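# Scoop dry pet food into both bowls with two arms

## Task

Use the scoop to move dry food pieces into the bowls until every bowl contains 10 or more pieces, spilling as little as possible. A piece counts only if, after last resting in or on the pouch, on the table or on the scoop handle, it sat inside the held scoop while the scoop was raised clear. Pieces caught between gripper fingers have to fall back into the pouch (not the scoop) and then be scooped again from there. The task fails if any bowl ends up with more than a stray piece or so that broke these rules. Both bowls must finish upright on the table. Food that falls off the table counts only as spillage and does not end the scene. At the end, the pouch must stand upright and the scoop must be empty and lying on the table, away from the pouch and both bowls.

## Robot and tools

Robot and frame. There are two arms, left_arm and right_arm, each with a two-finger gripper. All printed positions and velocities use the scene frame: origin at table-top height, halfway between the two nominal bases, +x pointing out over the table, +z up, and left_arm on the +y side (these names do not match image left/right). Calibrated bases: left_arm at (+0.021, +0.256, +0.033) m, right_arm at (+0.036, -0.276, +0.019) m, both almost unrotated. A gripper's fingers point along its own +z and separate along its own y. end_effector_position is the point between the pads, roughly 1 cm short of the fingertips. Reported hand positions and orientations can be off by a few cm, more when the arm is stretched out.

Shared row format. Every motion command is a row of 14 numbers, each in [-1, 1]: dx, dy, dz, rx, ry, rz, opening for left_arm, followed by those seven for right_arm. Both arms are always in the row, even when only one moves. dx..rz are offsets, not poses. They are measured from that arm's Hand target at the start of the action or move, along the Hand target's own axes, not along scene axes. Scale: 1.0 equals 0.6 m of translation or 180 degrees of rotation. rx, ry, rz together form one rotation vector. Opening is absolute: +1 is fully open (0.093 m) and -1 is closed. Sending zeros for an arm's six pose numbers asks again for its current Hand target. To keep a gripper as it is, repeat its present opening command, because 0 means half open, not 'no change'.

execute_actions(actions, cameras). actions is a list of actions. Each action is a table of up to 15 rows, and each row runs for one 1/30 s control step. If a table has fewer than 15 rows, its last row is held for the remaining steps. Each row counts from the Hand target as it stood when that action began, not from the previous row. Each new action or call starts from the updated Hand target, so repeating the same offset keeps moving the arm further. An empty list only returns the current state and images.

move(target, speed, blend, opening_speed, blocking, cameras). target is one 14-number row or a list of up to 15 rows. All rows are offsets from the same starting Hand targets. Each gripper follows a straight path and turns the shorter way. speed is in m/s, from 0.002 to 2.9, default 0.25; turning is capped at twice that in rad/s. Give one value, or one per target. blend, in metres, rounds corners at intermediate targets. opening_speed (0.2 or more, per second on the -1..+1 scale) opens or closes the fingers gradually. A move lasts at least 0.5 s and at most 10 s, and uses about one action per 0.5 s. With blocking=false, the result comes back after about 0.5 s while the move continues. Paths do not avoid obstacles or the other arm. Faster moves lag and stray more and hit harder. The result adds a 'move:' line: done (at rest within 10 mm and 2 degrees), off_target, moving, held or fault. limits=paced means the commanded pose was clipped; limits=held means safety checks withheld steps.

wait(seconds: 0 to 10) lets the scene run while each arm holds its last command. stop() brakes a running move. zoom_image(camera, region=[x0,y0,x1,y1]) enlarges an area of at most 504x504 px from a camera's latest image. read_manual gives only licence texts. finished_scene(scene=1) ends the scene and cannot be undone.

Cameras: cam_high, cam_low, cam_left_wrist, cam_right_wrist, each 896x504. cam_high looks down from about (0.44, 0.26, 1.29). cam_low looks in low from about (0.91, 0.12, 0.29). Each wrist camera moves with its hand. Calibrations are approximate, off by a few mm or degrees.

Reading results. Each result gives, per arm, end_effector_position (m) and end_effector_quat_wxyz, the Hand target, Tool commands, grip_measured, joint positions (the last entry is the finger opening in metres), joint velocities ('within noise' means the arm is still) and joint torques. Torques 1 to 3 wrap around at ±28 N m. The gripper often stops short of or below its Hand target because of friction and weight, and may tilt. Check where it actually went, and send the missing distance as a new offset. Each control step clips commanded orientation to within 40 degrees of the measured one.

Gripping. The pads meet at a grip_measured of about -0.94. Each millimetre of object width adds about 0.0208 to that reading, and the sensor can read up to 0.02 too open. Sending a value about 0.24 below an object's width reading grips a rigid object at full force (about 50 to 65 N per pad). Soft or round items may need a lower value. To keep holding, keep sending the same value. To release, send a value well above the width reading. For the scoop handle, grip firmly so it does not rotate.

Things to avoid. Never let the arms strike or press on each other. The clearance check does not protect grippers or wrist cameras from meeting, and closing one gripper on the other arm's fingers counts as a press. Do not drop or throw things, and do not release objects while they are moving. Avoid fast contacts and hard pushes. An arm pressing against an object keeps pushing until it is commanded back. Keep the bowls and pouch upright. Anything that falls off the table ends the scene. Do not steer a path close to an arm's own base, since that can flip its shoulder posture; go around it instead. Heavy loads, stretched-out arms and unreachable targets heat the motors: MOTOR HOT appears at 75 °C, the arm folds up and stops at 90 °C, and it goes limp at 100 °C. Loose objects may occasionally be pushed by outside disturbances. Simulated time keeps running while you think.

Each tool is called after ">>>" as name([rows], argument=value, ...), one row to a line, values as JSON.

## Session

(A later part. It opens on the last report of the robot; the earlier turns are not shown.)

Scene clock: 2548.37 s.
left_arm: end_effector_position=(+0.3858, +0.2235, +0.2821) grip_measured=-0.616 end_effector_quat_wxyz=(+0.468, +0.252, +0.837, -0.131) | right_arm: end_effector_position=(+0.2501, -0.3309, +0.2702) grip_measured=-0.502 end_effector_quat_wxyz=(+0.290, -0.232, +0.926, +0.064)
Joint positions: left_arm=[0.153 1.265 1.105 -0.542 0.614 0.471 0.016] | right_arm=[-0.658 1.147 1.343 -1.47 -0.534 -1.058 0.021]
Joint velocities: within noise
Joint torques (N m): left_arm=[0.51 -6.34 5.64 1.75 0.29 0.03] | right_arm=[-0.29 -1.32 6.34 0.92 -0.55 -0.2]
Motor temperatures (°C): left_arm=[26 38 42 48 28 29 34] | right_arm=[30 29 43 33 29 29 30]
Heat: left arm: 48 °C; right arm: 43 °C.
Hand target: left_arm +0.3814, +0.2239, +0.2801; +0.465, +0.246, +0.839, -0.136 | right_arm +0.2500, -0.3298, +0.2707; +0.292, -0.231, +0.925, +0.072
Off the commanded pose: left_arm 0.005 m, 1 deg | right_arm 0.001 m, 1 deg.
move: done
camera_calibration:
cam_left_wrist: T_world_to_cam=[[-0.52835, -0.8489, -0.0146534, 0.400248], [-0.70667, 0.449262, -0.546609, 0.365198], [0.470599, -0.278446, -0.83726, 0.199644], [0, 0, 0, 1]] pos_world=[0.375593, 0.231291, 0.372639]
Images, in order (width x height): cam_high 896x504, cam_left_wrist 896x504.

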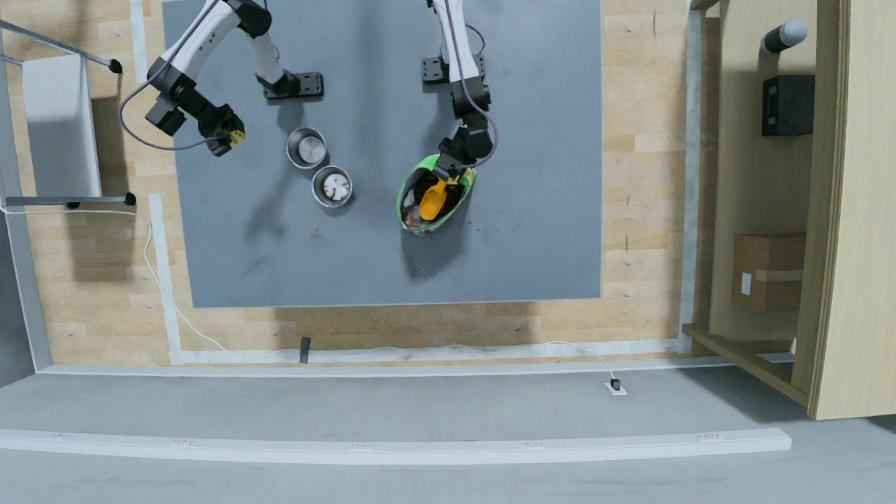

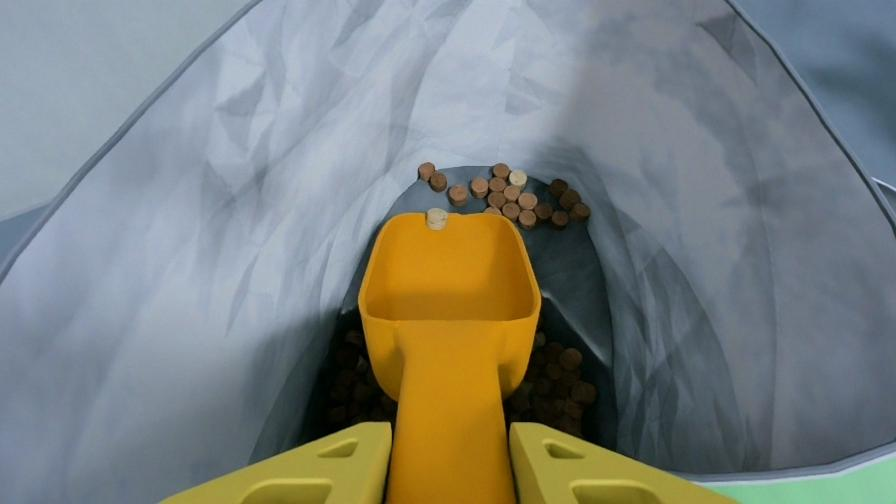

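>>> move([
  [0.0018,0,-0.0972,0,0.1278,0,-0.97,0,0,0,0,0,0,-0.5],
  [0.0371,0,-0.0751,0,0.1833,0,-0.97,0,0,0,0,0,0,-0.5],
], speed=0.12, blend=[0.01,0], cameras=["cam_high","cam_left_wrist"])

>>> zoom_image(camera="cam_high", region=[390, 140, 480, 240])

Scene clock: 2570.97 s.
left_arm: end_effector_position=(+0.3528, +0.2463, +0.3045) grip_measured=-0.616 end_effector_quat_wxyz=(+0.265, +0.284, +0.920, -0.058) | right_arm: end_effector_position=(+0.2501, -0.3309, +0.2702) grip_measured=-0.502 end_effector_quat_wxyz=(+0.290, -0.232, +0.926, +0.064)
Joint positions: left_arm=[0.105 1.481 1.669 -1.305 0.321 0.656 0.016] | right_arm=[-0.658 1.147 1.343 -1.47 -0.534 -1.058 0.021]
Joint velocities: within noise
Joint torques (N m): left_arm=[-0.24 -3.88 5.76 0.5 -0.29 0.08] | right_arm=[-0.32 -1.32 6.34 0.92 -0.55 -0.2]
Motor temperatures (°C): left_arm=[26 37 43 47 28 29 34] | right_arm=[30 29 43 33 29 29 30]
Heat: left arm: 47 °C; right arm: 43 °C.
Hand target: left_arm +0.3394, +0.2509, +0.2851; +0.208, +0.275, +0.937, -0.061 | right_arm +0.2500, -0.3298, +0.2707; +0.292, -0.231, +0.925, +0.072
Off the commanded pose: left_arm 0.024 m, 7 deg | right_arm 0.001 m, 1 deg.
move: off_target (left_arm)
camera_calibration:
cam_left_wrist: T_world_to_cam=[[-0.5387, -0.84098, -0.0505439, 0.415219], [-0.833744, 0.540768, -0.111539, 0.233672], [0.121135, -0.0179455, -0.992474, 0.346622], [0, 0, 0, 1]] pos_world=[0.376513, 0.229049, 0.391063]
Images, in order (width x height): cam_high 896x504, cam_left_wrist 896x504.

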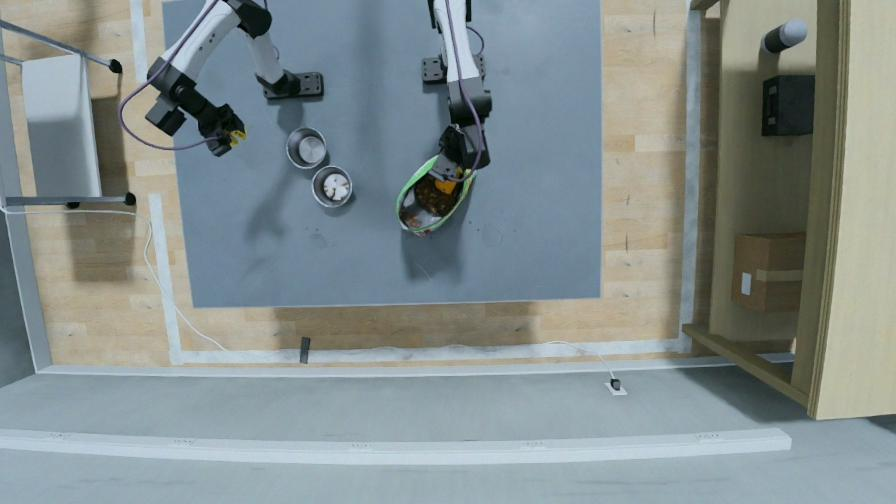

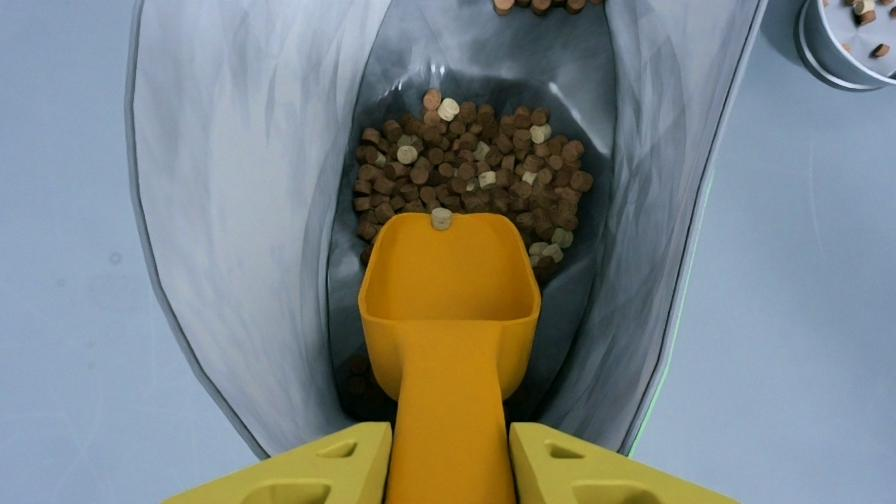

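Scaled by 5.040 from the camera's 896x504 image, which has a finer 1280x720 frame.

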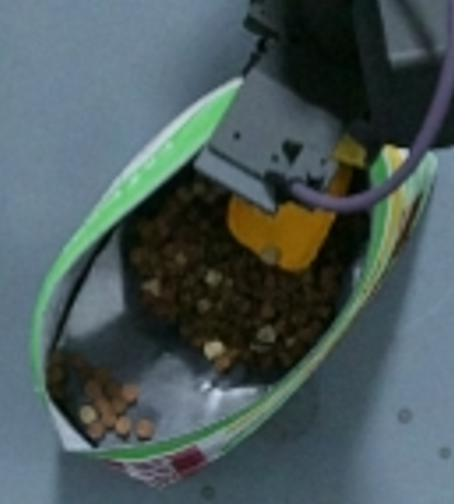

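>>> move([
  [0.0047,0,0.0493,0,-0.011,0,-0.97,0,0,0,0,0,0,-0.5],
  [-0.0317,0,0.07,0,-0.0278,0,-0.97,0,0,0,0,0,0,-0.5],
], speed=0.08, cameras=["cam_high","cam_left_wrist"])

>>> zoom_image(camera="cam_high", region=[390, 140, 480, 240])

Scene clock: 2580.87 s.
left_arm: end_effector_position=(+0.3775, +0.2312, +0.2755) grip_measured=-0.616 end_effector_quat_wxyz=(+0.289, +0.281, +0.913, -0.064) | right_arm: end_effector_position=(+0.2501, -0.3309, +0.2702) grip_measured=-0.502 end_effector_quat_wxyz=(+0.290, -0.232, +0.926, +0.064)
Joint positions: left_arm=[0.055 1.479 1.516 -1.092 0.324 0.593 0.016] | right_arm=[-0.658 1.147 1.343 -1.47 -0.534 -1.058 0.021]
Joint velocities: within noise
Joint torques (N m): left_arm=[-0.29 -4.77 4.52 0.95 -0.02 -0.01] | right_arm=[-0.29 -1.29 6.34 0.91 -0.54 -0.2]
Motor temperatures (°C): left_arm=[26 36 43 46 28 29 34] | right_arm=[30 29 43 33 29 29 30]
Heat: left arm: 46 °C; right arm: 43 °C.
Hand target: left_arm +0.3688, +0.2320, +0.2551; +0.249, +0.272, +0.927, -0.073 | right_arm +0.2500, -0.3298, +0.2707; +0.292, -0.231, +0.925, +0.072
Off the commanded pose: left_arm 0.022 m, 5 deg | right_arm 0.001 m, 1 deg.
move: off_target (left_arm)
camera_calibration:
cam_left_wrist: T_world_to_cam=[[-0.535633, -0.842815, -0.0525415, 0.413995], [-0.828053, 0.536416, -0.163051, 0.272299], [0.165606, -0.0438284, -0.985218, 0.301724], [0, 0, 0, 1]] pos_world=[0.39726, 0.216079, 0.363415]
Images, in order (width x height): cam_high 896x504, cam_left_wrist 896x504.

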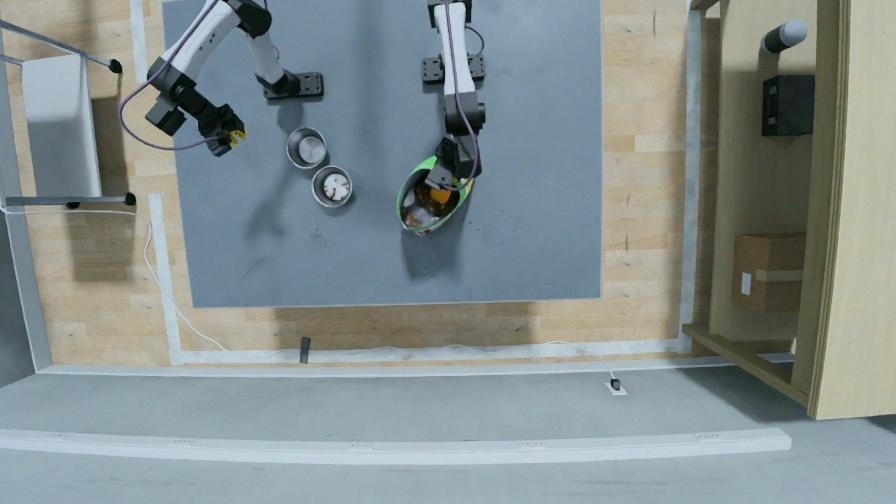

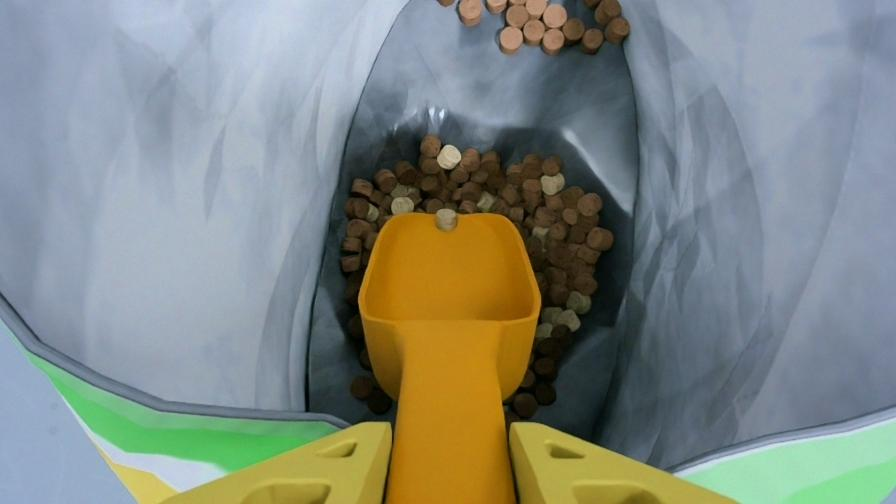

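Scaled by 5.040 from the camera's 896x504 image, which has a finer 1280x720 frame.

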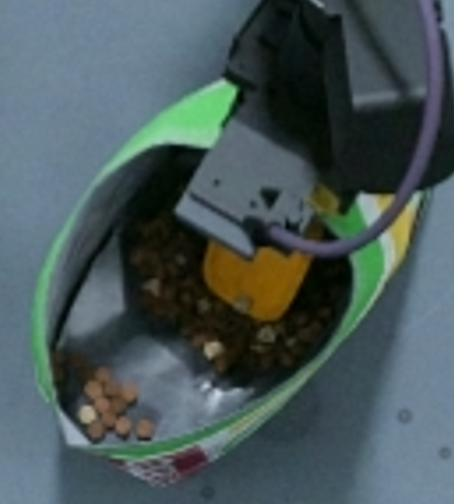

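>>> move([
  [0.0022,0,0.0372,0,0,0,-0.97,0,0,0,0,0,0,-0.5],
  [-0.0267,0,0.0538,0,-0.0333,0,-0.97,0,0,0,0,0,0,-0.5],
], speed=0.08, cameras=["cam_high","cam_left_wrist"])

>>> zoom_image(camera="cam_high", region=[390, 140, 480, 240])

Scene clock: 2590.80 s.
left_arm: end_effector_position=(+0.3874, +0.2216, +0.2470) grip_measured=-0.616 end_effector_quat_wxyz=(+0.297, +0.266, +0.914, -0.079) | right_arm: end_effector_position=(+0.2501, -0.3309, +0.2702) grip_measured=-0.502 end_effector_quat_wxyz=(+0.290, -0.232, +0.926, +0.064)
Joint positions: left_arm=[0.033 1.478 1.386 -0.941 0.338 0.531 0.016] | right_arm=[-0.658 1.147 1.343 -1.47 -0.534 -1.058 0.021]
Joint velocities: within noise
Joint torques (N m): left_arm=[-0.99 -4.88 4.1 1.86 0.28 0.02] | right_arm=[-0.31 -1.35 6.35 0.92 -0.55 -0.2]
Motor temperatures (°C): left_arm=[26 35 43 45 28 29 34] | right_arm=[30 29 43 33 29 29 30]
Heat: left arm: 45 °C; right arm: 43 °C.
Hand target: left_arm +0.3940, +0.2158, +0.2350; +0.297, +0.268, +0.913, -0.087 | right_arm +0.2500, -0.3298, +0.2707; +0.292, -0.231, +0.925, +0.072
Off the commanded pose: left_arm 0.015 m, 1 deg | right_arm 0.001 m, 1 deg.
move: off_target (left_arm)
camera_calibration:
cam_left_wrist: T_world_to_cam=[[-0.517205, -0.855631, -0.019876, 0.397394], [-0.838553, 0.511256, -0.188272, 0.296784], [0.171253, -0.0807081, -0.981916, 0.276755], [0, 0, 0, 1]] pos_world=[0.407008, 0.210626, 0.335525]
Images, in order (width x height): cam_high 896x504, cam_left_wrist 896x504.

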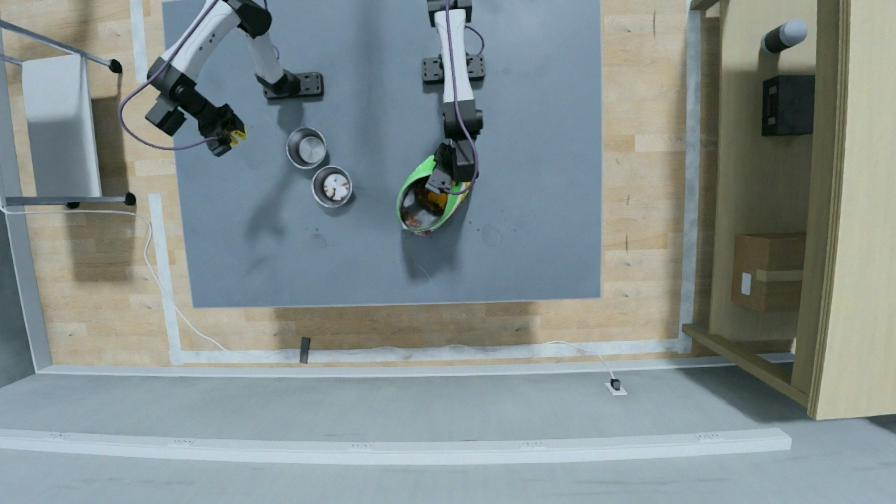

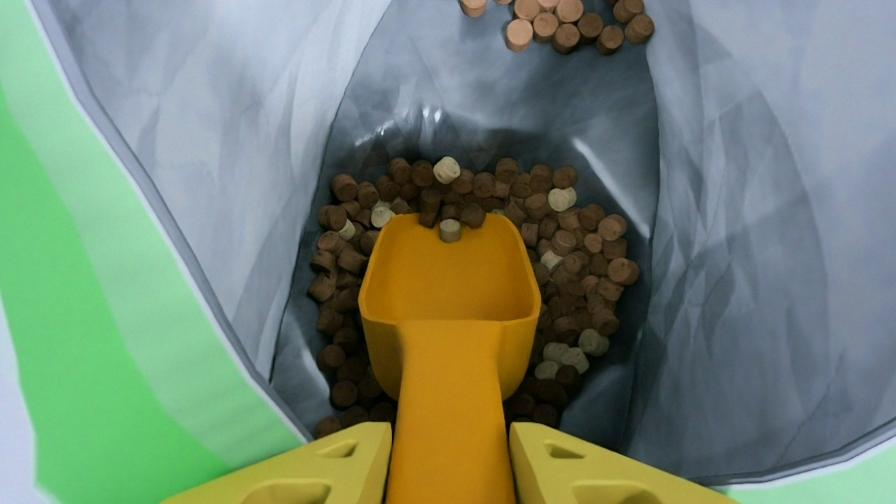

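Scaled by 5.040 from the camera's 896x504 image, which has a finer 1280x720 frame.

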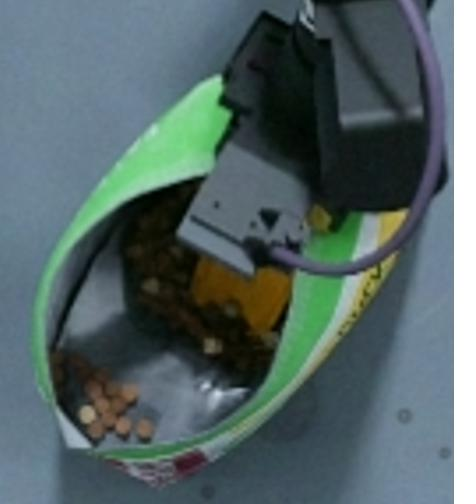

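>>> move([
  [-0.031,0,0.0143,0,-0.0222,0,-0.97,0,0,0,0,0,0,-0.5],
  [-0.0658,0,0.023,0,-0.0667,0,-0.97,0,0,0,0,0,0,-0.5],
  [-0.09,0,0.0037,0,-0.1222,0,-0.97,0,0,0,0,0,0,-0.5],
  [-0.106,0,-0.0465,0,-0.1778,0,-0.97,0,0,0,0,0,0,-0.5],
  [-0.1213,0,-0.1385,0,-0.2333,0,-0.97,0,0,0,0,0,0,-0.5],
  [-0.1396,0,-0.2488,0,-0.2778,0,-0.97,0,0,0,0,0,0,-0.5],
], speed=0.15, blend=[0.005,0.005,0.005,0.01,0.01,0], cameras=["cam_high","cam_left_wrist"])

>>> zoom_image(camera="cam_high", region=[390, 140, 480, 240])

Scene clock: 2605.77 s.
left_arm: end_effector_position=(+0.3804, +0.2278, +0.3842) grip_measured=-0.616 end_effector_quat_wxyz=(+0.635, +0.194, +0.721, -0.197) | right_arm: end_effector_position=(+0.2501, -0.3309, +0.2702) grip_measured=-0.502 end_effector_quat_wxyz=(+0.290, -0.232, +0.926, +0.064)
Joint positions: left_arm=[0.248 1.115 1.002 -0.058 0.831 0.088 0.016] | right_arm=[-0.658 1.147 1.343 -1.47 -0.534 -1.058 0.021]
Joint velocities: within noise
Joint torques (N m): left_arm=[0.39 -5.14 9.2 2.29 0.24 0.04] | right_arm=[-0.32 -1.33 6.3 0.92 -0.55 -0.19]
Motor temperatures (°C): left_arm=[26 35 42 48 28 29 34] | right_arm=[30 29 43 33 29 29 30]
Heat: left arm: 48 °C; right arm: 43 °C.
Hand target: left_arm +0.3772, +0.2267, +0.4051; +0.655, +0.206, +0.702, -0.192 | right_arm +0.2500, -0.3298, +0.2707; +0.292, -0.231, +0.925, +0.072
Off the commanded pose: left_arm 0.021 m, 3 deg | right_arm 0.001 m, 1 deg.
move: off_target (left_arm)
camera_calibration:
cam_left_wrist: T_world_to_cam=[[-0.516284, -0.85513, 0.0469397, 0.375702], [-0.469704, 0.2369, -0.850445, 0.490217], [0.716121, -0.461118, -0.523966, 0.116657], [0, 0, 0, 1]] pos_world=[0.340685, 0.258935, 0.460392]
Images, in order (width x height): cam_high 896x504, cam_left_wrist 896x504.

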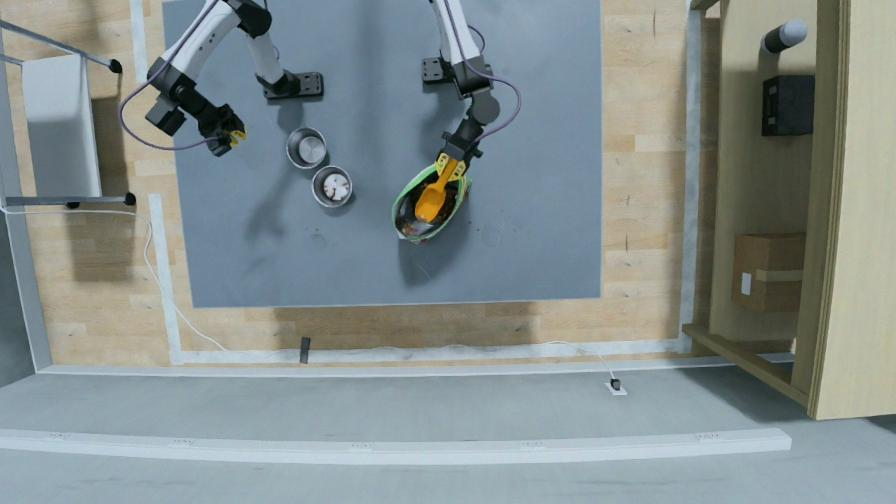

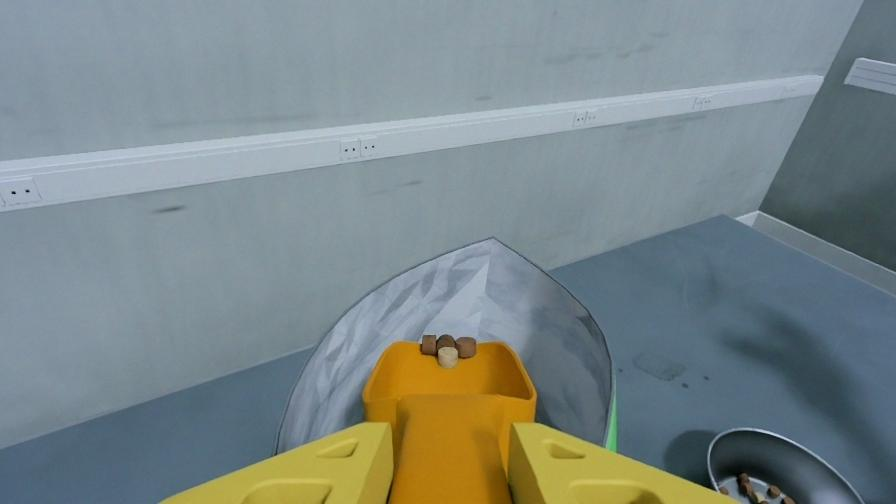

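Scaled by 5.040 from the camera's 896x504 image, which has a finer 1280x720 frame.

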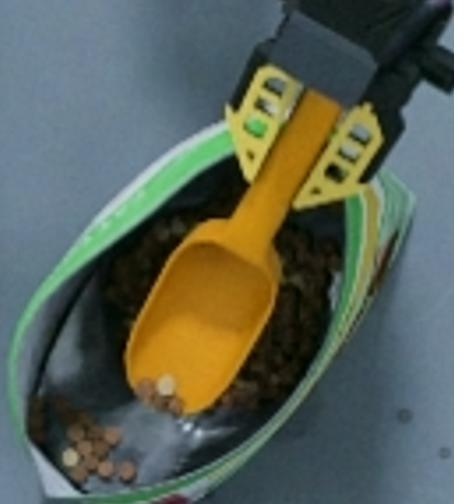

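>>> move([
  [0.0762,0,-0.0113,0,0.0889,0,-0.97,0,0,0,0,0,0,-0.5],
  [0.151,0,-0.0062,0,0.1667,0,-0.97,0,0,0,0,0,0,-0.5],
  [0.217,0,0.0068,0,0.2111,0,-0.97,0,0,0,0,0,0,-0.5],
], speed=[0.12,0.12,0.08], blend=[0.01,0.01,0], cameras=["cam_high","cam_left_wrist"])

>>> zoom_image(camera="cam_high", region=[385, 145, 475, 245])

Scene clock: 2642.23 s.
left_arm: end_effector_position=(+0.3813, +0.2251, +0.3060) grip_measured=-0.616 end_effector_quat_wxyz=(+0.449, +0.271, +0.845, -0.110) | right_arm: end_effector_position=(+0.2501, -0.3309, +0.2702) grip_measured=-0.502 end_effector_quat_wxyz=(+0.290, -0.232, +0.926, +0.064)
Joint positions: left_arm=[0.143 1.286 1.256 -0.72 0.571 0.536 0.016] | right_arm=[-0.658 1.147 1.343 -1.47 -0.534 -1.058 0.021]
Joint velocities: within noise
Joint torques (N m): left_arm=[-0.39 -2.58 6 0.89 -0.28 0.2] | right_arm=[-0.31 -1.35 6.32 0.92 -0.55 -0.19]
Motor temperatures (°C): left_arm=[26 34 48 52 28 29 34] | right_arm=[30 29 43 33 29 29 30]
Heat: left arm: 52 °C; right arm: 43 °C.
Hand target: left_arm +0.3731, +0.2293, +0.2750; +0.391, +0.257, +0.877, -0.114 | right_arm +0.2500, -0.3298, +0.2707; +0.292, -0.231, +0.925, +0.072
Off the commanded pose: left_arm 0.032 m, 8 deg | right_arm 0.001 m, 1 deg.
move: off_target (left_arm)
camera_calibration:
cam_left_wrist: T_world_to_cam=[[-0.540871, -0.839142, -0.0574302, 0.415257], [-0.712295, 0.493284, -0.499306, 0.352151], [0.447318, -0.229153, -0.86452, 0.228239], [0, 0, 0, 1]] pos_world=[0.37334, 0.227051, 0.396996]
Images, in order (width x height): cam_high 896x504, cam_left_wrist 896x504.

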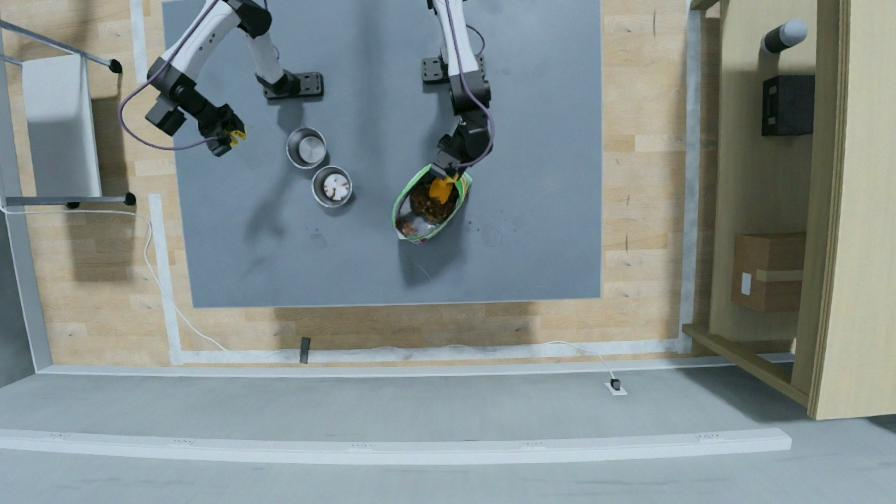

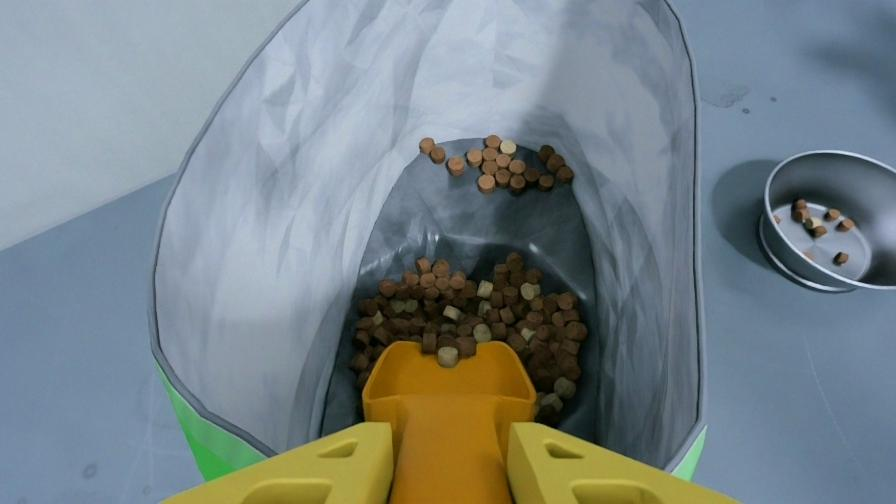

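Scaled by 5.040 from the camera's 896x504 image, which has a finer 1280x720 frame.

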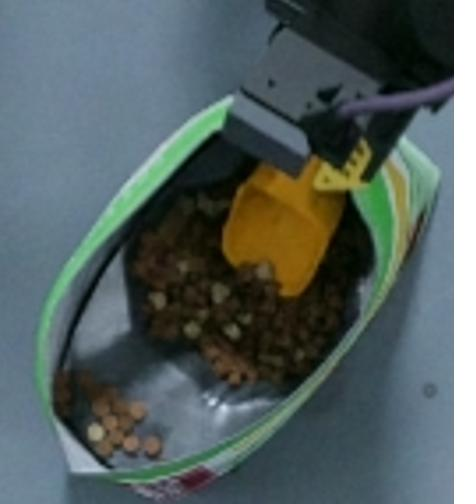

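>>> move([
  [-0.0279,0,0.031,0,0,0,-0.97,0,0,0,0,0,0,-0.5],
  [-0.0496,0,0.0675,0,-0.0222,0,-0.97,0,0,0,0,0,0,-0.5],
], speed=0.08, cameras=["cam_high","cam_left_wrist"])

>>> zoom_image(camera="cam_high", region=[385, 145, 475, 245])

Scene clock: 2652.60 s.
left_arm: end_effector_position=(+0.4164, +0.2027, +0.2850) grip_measured=-0.616 end_effector_quat_wxyz=(+0.441, +0.260, +0.851, -0.120) | right_arm: end_effector_position=(+0.2501, -0.3309, +0.2702) grip_measured=-0.502 end_effector_quat_wxyz=(+0.290, -0.232, +0.926, +0.064)
Joint positions: left_arm=[0.045 1.398 1.258 -0.587 0.502 0.435 0.016] | right_arm=[-0.658 1.147 1.343 -1.47 -0.534 -1.058 0.021]
Joint velocities: within noise
Joint torques (N m): left_arm=[-0.5 -5.16 5.48 1.71 0.01 0.01] | right_arm=[-0.29 -1.33 6.35 0.92 -0.55 -0.21]
Motor temperatures (°C): left_arm=[26 34 47 49 28 29 34] | right_arm=[30 29 43 33 29 29 30]
Heat: left arm: 49 °C; right arm: 43 °C.
Hand target: left_arm +0.4151, +0.2023, +0.2700; +0.421, +0.253, +0.862, -0.123 | right_arm +0.2500, -0.3298, +0.2707; +0.292, -0.231, +0.925, +0.072
Off the commanded pose: left_arm 0.015 m, 3 deg | right_arm 0.001 m, 1 deg.
move: off_target (left_arm)
camera_calibration:
cam_left_wrist: T_world_to_cam=[[-0.532755, -0.845888, -0.0254248, 0.403167], [-0.730611, 0.474897, -0.490592, 0.386597], [0.42706, -0.24279, -0.871018, 0.202334], [0, 0, 0, 1]] pos_world=[0.410832, 0.206565, 0.376148]
Images, in order (width x height): cam_high 896x504, cam_left_wrist 896x504.

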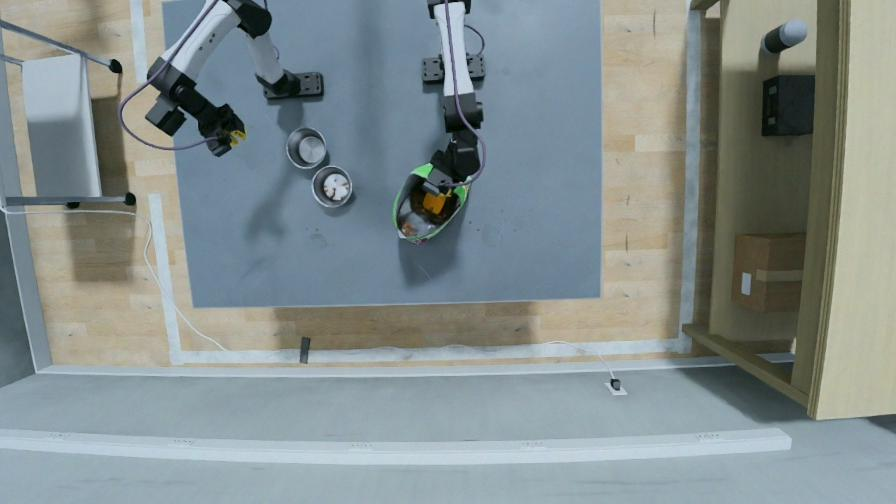

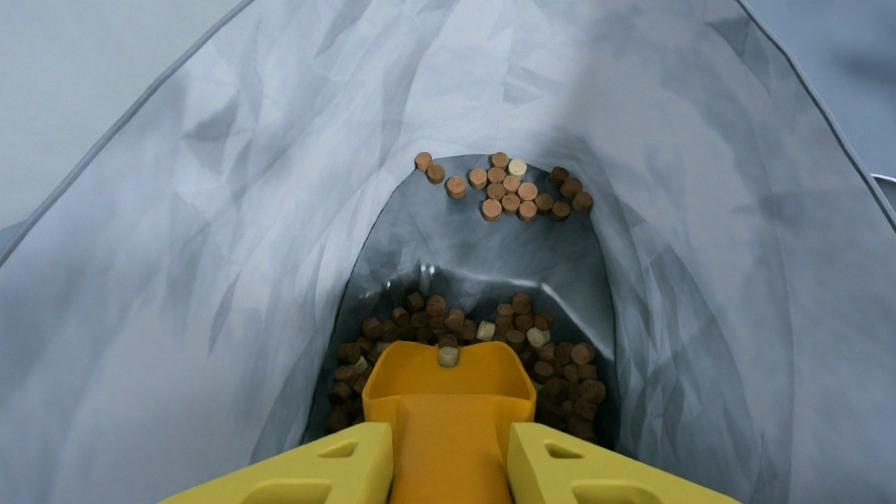

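Scaled by 5.040 from the camera's 896x504 image, which has a finer 1280x720 frame.

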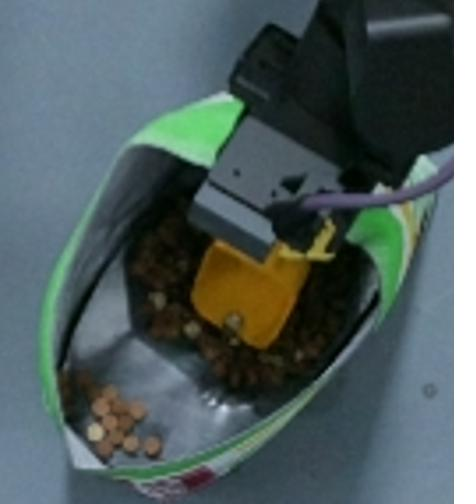

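>>> move([
  [-0.0008,0,0.0417,0,-0.011,0,-0.97,0,0,0,0,0,0,-0.5],
  [-0.0198,0,0.0797,0,-0.0222,0,-0.97,0,0,0,0,0,0,-0.5],
  [-0.0482,0,0.1105,0,-0.0556,0,-0.97,0,0,0,0,0,0,-0.5],
], speed=0.08, blend=[0.005,0.005,0], cameras=["cam_high","cam_left_wrist"])

>>> zoom_image(camera="cam_high", region=[385, 145, 475, 245])

Scene clock: 2673.67 s.
left_arm: end_effector_position=(+0.4717, +0.1665, +0.2802) grip_measured=-0.616 end_effector_quat_wxyz=(+0.520, +0.242, +0.806, -0.142) | right_arm: end_effector_position=(+0.2501, -0.3309, +0.2702) grip_measured=-0.502 end_effector_quat_wxyz=(+0.290, -0.232, +0.926, +0.064)
Joint positions: left_arm=[-0.052 1.515 1.175 -0.15 0.479 0.267 0.016] | right_arm=[-0.658 1.147 1.343 -1.47 -0.534 -1.058 0.021]
Joint velocities: within noise
Joint torques (N m): left_arm=[-0.58 -4.44 5 2.04 0 0.18] | right_arm=[-0.31 -1.32 6.32 0.92 -0.55 -0.2]
Motor temperatures (°C): left_arm=[26 34 45 48 28 29 34] | right_arm=[30 29 43 33 29 29 30]
Heat: left arm: 48 °C; right arm: 43 °C.
Hand target: left_arm +0.4741, +0.1645, +0.2520; +0.494, +0.241, +0.822, -0.145 | right_arm +0.2500, -0.3298, +0.2707; +0.292, -0.231, +0.925, +0.072
Off the commanded pose: left_arm 0.028 m, 4 deg | right_arm 0.001 m, 1 deg.
move: off_target (left_arm)
camera_calibration:
cam_left_wrist: T_world_to_cam=[[-0.522665, -0.852307, -0.0198542, 0.396593], [-0.643318, 0.409573, -0.646832, 0.455278], [0.559431, -0.325304, -0.762374, 0.0865902], [0, 0, 0, 1]] pos_world=[0.451732, 0.179718, 0.368376]
Images, in order (width x height): cam_high 896x504, cam_left_wrist 896x504.

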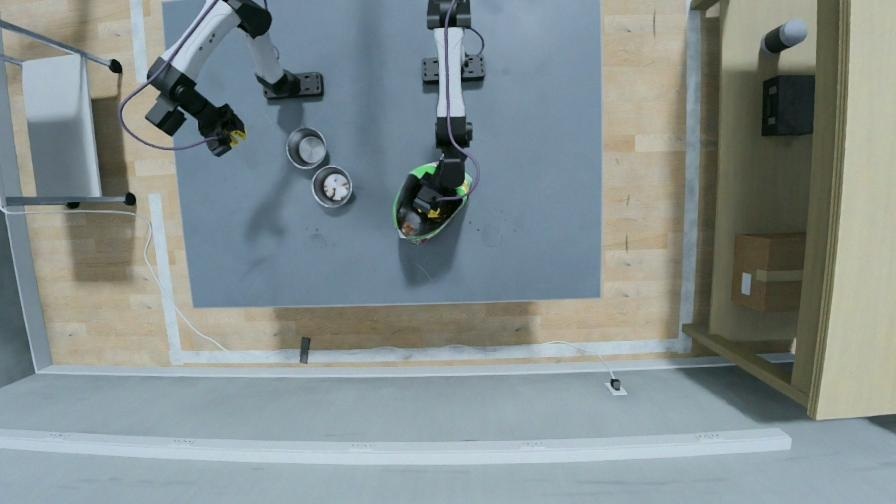

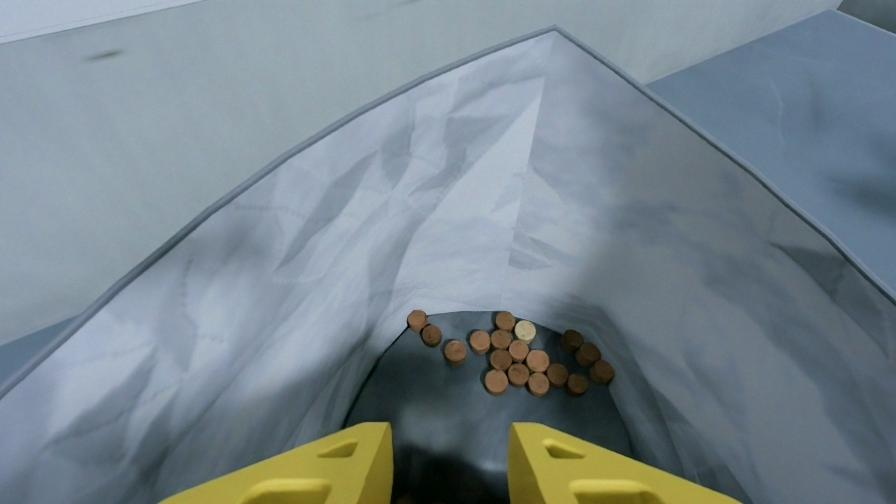

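Scaled by 5.040 from the camera's 896x504 image, which has a finer 1280x720 frame.

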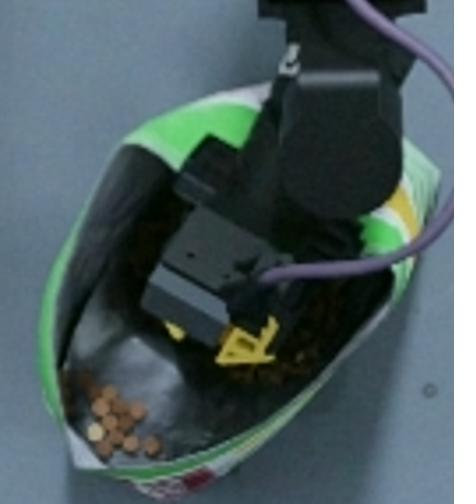

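>>> move([
  [-0.102,0,-0.092,0,-0.0722,0,-0.97,0,0,0,0,0,0,-0.5],
  [-0.174,0,-0.2057,0,-0.2111,0,-0.97,0,0,0,0,0,0,-0.5],
  [-0.2162,0,-0.3035,0,-0.3111,0,-0.97,0,0,0,0,0,0,-0.5],
], speed=[0.15,0.2,0.2], blend=[0.01,0.02,0], cameras=["cam_high","cam_low"])

>>> zoom_image(camera="cam_high", region=[385, 145, 475, 245])

>>> zoom_image(camera="cam_low", region=[500, 0, 760, 380])

Scene clock: 2691.70 s.
left_arm: end_effector_position=(+0.3907, +0.2145, +0.4501) grip_measured=-0.616 end_effector_quat_wxyz=(+0.816, +0.152, +0.500, -0.245) | right_arm: end_effector_position=(+0.2501, -0.3309, +0.2702) grip_measured=-0.502 end_effector_quat_wxyz=(+0.290, -0.232, +0.926, +0.064)
Joint positions: left_arm=[0.142 1.284 0.767 1.126 0.657 -0.4 0.016] | right_arm=[-0.658 1.147 1.343 -1.47 -0.534 -1.058 0.021]
Joint velocities: within noise
Joint torques (N m): left_arm=[0.44 -4.78 5.93 1.79 -0.42 0.03] | right_arm=[-0.31 -1.32 6.34 0.92 -0.56 -0.19]
Motor temperatures (°C): left_arm=[26 34 44 51 28 29 34] | right_arm=[30 29 43 33 29 29 30]
Heat: left arm: 51 °C; right arm: 43 °C.
Hand target: left_arm +0.3899, +0.2184, +0.4520; +0.823, +0.145, +0.494, -0.241 | right_arm +0.2500, -0.3298, +0.2707; +0.292, -0.231, +0.925, +0.072
Off the commanded pose: left_arm 0.004 m, 1 deg | right_arm 0.001 m, 1 deg.
move: done
Images, in order (width x height): cam_high 896x504, cam_low 896x504.

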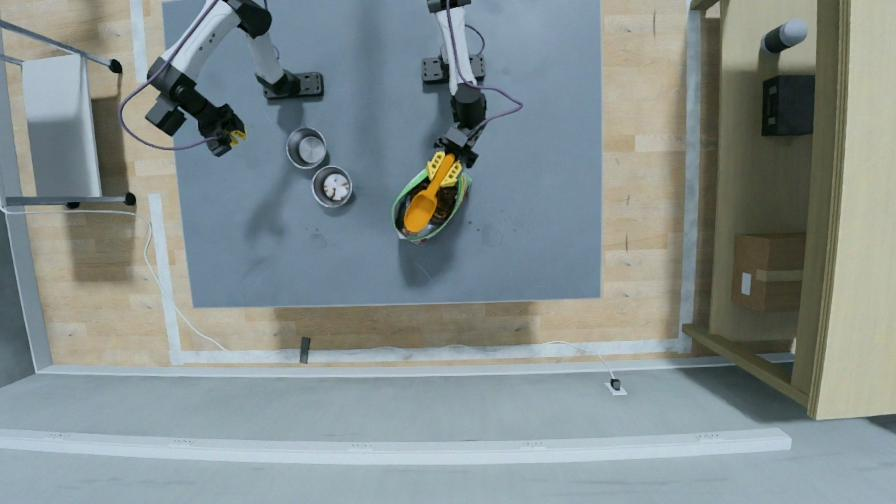

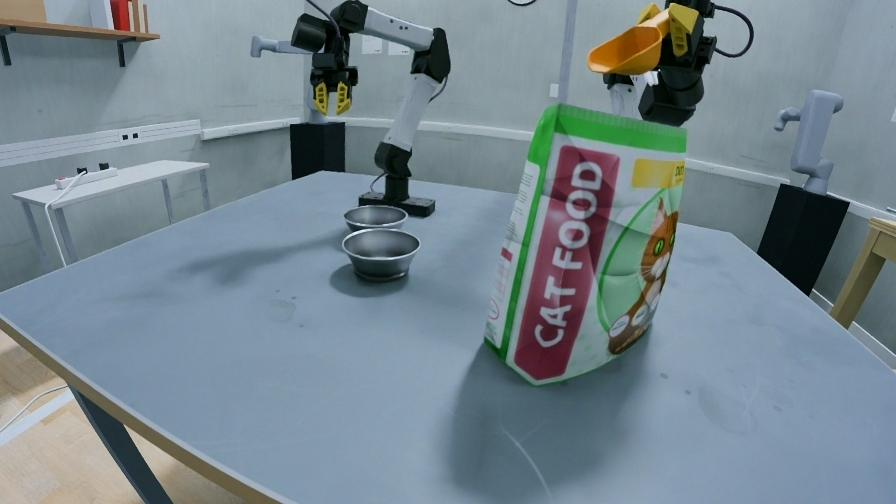

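Scaled by 5.040 from the camera's 896x504 image, which has a finer 1280x720 frame.

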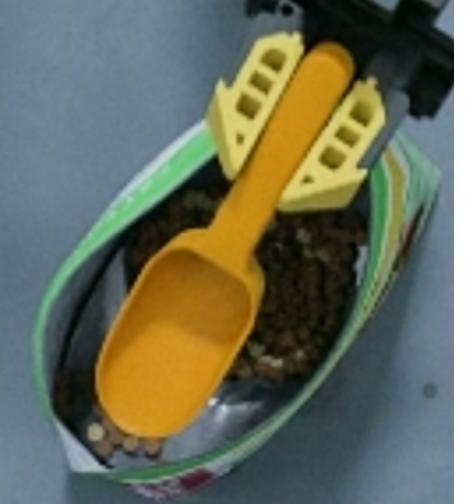

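Scaled by 1.326 from the camera's 896x504 image, which has a finer 1280x720 frame.

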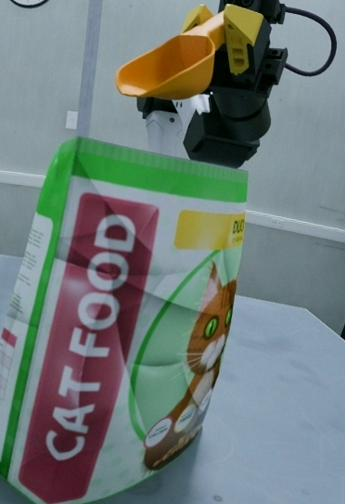

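>>> move([
  [0.0765,-0.3325,0.1367,0,0.1,0,-0.97,0,0,0,0,0,0,-0.5],
  [0.4622,-0.3075,0.01,0,0.2111,0,-0.97,0,0,0,0,0,0,-0.5],
], speed=[0.35,0.3], blend=[0.04,0], cameras=["cam_low"])

>>> move([
  [0.0772,0,0.0136,0,0,0,-0.8,0,0,0,0,0,0,-0.5],
  [0.1298,0,-0.0448,0,0,0,-0.8,0,0,0,0,0,0,-0.5],
  [0.1962,0,-0.0855,0,0,0,-0.8,0,0,0,0,0,0,-0.5],
  [0.2558,0,-0.1073,0,0.011,0,-0.8,0,0,0,0,0,0,-0.5],
], speed=0.08, blend=[0.01,0.01,0.01,0], cameras=["cam_high","cam_low","cam_left_wrist"])

>>> zoom_image(camera="cam_high", region=[385, 145, 475, 245])

Scene clock: 2725.60 s.
left_arm: end_effector_position=(+0.4028, -0.0096, +0.2028) grip_measured=-0.616 end_effector_quat_wxyz=(+0.608, +0.220, +0.743, -0.172) | right_arm: end_effector_position=(+0.2501, -0.3309, +0.2702) grip_measured=-0.502 end_effector_quat_wxyz=(+0.290, -0.232, +0.926, +0.064)
Joint positions: left_arm=[-0.656 1.618 0.696 0.718 -0.065 -0.002 0.016] | right_arm=[-0.658 1.147 1.343 -1.47 -0.534 -1.058 0.021]
Joint velocities: within noise
Joint torques (N m): left_arm=[0.46 -7.8 6.15 2.54 0.06 0.04] | right_arm=[-0.34 -1.35 6.34 0.91 -0.54 -0.2]
Motor temperatures (°C): left_arm=[26 33 45 50 28 29 34] | right_arm=[30 28 43 33 29 29 30]
Heat: left arm: 50 °C; right arm: 43 °C.
Hand target: left_arm +0.4045, -0.0100, +0.2100; +0.617, +0.215, +0.735, -0.181 | right_arm +0.2500, -0.3298, +0.2707; +0.292, -0.231, +0.925, +0.072
Off the commanded pose: left_arm 0.007 m, 2 deg | right_arm 0.001 m, 1 deg.
move: done
Images, in order (width x height): cam_low 896x504.

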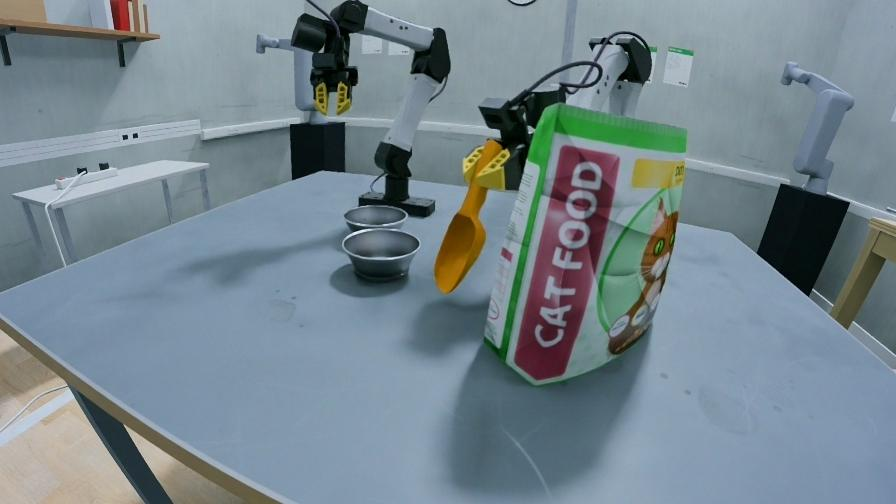

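Scene clock: 2728.10 s.
left_arm: end_effector_position=(+0.3356, +0.0336, +0.0903) grip_measured=-0.616 end_effector_quat_wxyz=(+0.616, +0.219, +0.735, -0.182) | right_arm: end_effector_position=(+0.2501, -0.3309, +0.2702) grip_measured=-0.502 end_effector_quat_wxyz=(+0.290, -0.232, +0.926, +0.064)
Joint positions: left_arm=[-0.669 2.02 0.259 1.584 -0.065 -0.01 0.016] | right_arm=[-0.658 1.147 1.343 -1.47 -0.534 -1.058 0.021]
Joint velocities: within noise
Joint torques (N m): left_arm=[-0.43 -4.14 0.68 2.17 -0.17 0.05] | right_arm=[-0.29 -1.32 6.31 0.91 -0.56 -0.2]
Motor temperatures (°C): left_arm=[26 34 45 50 28 29 34] | right_arm=[30 28 43 33 29 29 30]
Heat: left arm: 50 °C; right arm: 43 °C.
Hand target: left_arm +0.3287, +0.0385, +0.0700; +0.604, +0.219, +0.745, -0.177 | right_arm +0.2500, -0.3298, +0.2707; +0.292, -0.231, +0.925, +0.072
Off the commanded pose: left_arm 0.022 m, 2 deg | right_arm 0.001 m, 1 deg.
joint read past its limit (left arm) — joint 4 (wrist pitch), upper limit.
joint sent to its limit (left arm) — joint 4 (wrist pitch), upper limit. The joint targets still meet the commanded pose.
move: off_target (left_arm)
camera_calibration:
cam_left_wrist: T_world_to_cam=[[-0.531166, -0.847247, 0.00586357, 0.208776], [-0.489818, 0.301421, -0.818061, 0.266922], [0.691333, -0.437398, -0.575101, -0.0827225], [0, 0, 0, 1]] pos_world=[0.298827, 0.0602464, 0.169561]
Images, in order (width x height): cam_high 896x504, cam_low 896x504, cam_left_wrist 896x504.

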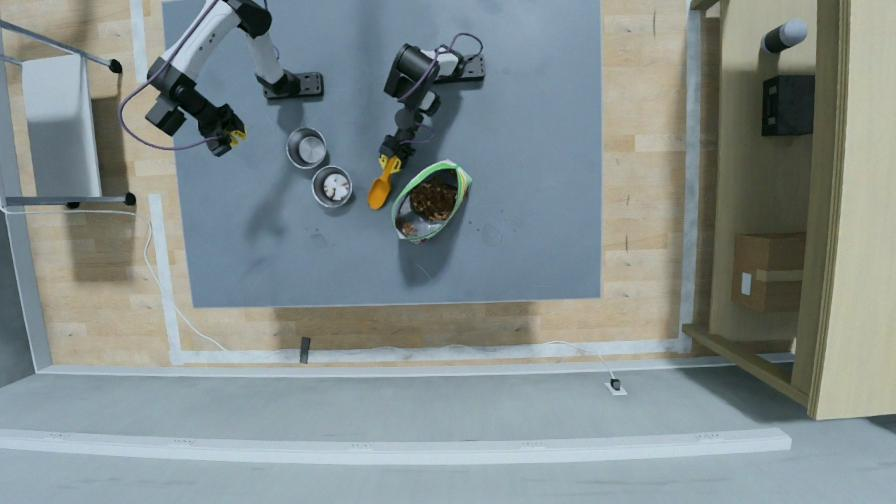

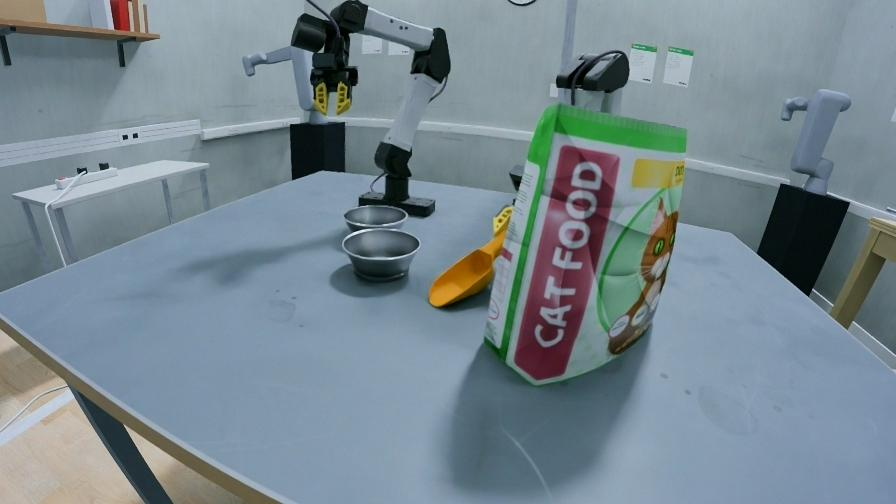

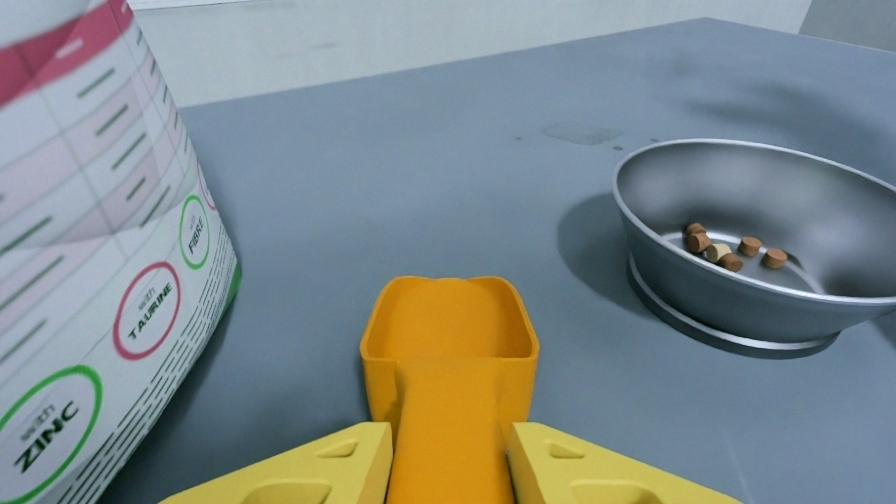

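Scaled by 5.040 from the camera's 896x504 image, which has a finer 1280x720 frame.

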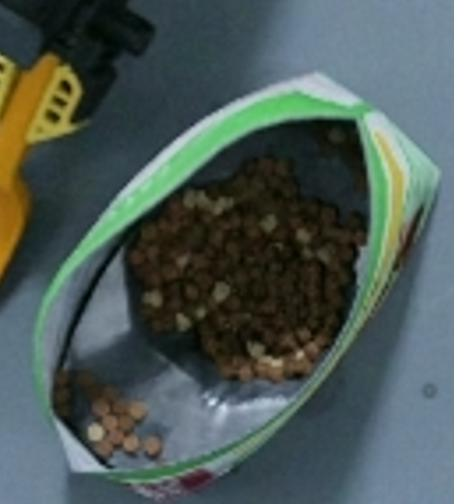

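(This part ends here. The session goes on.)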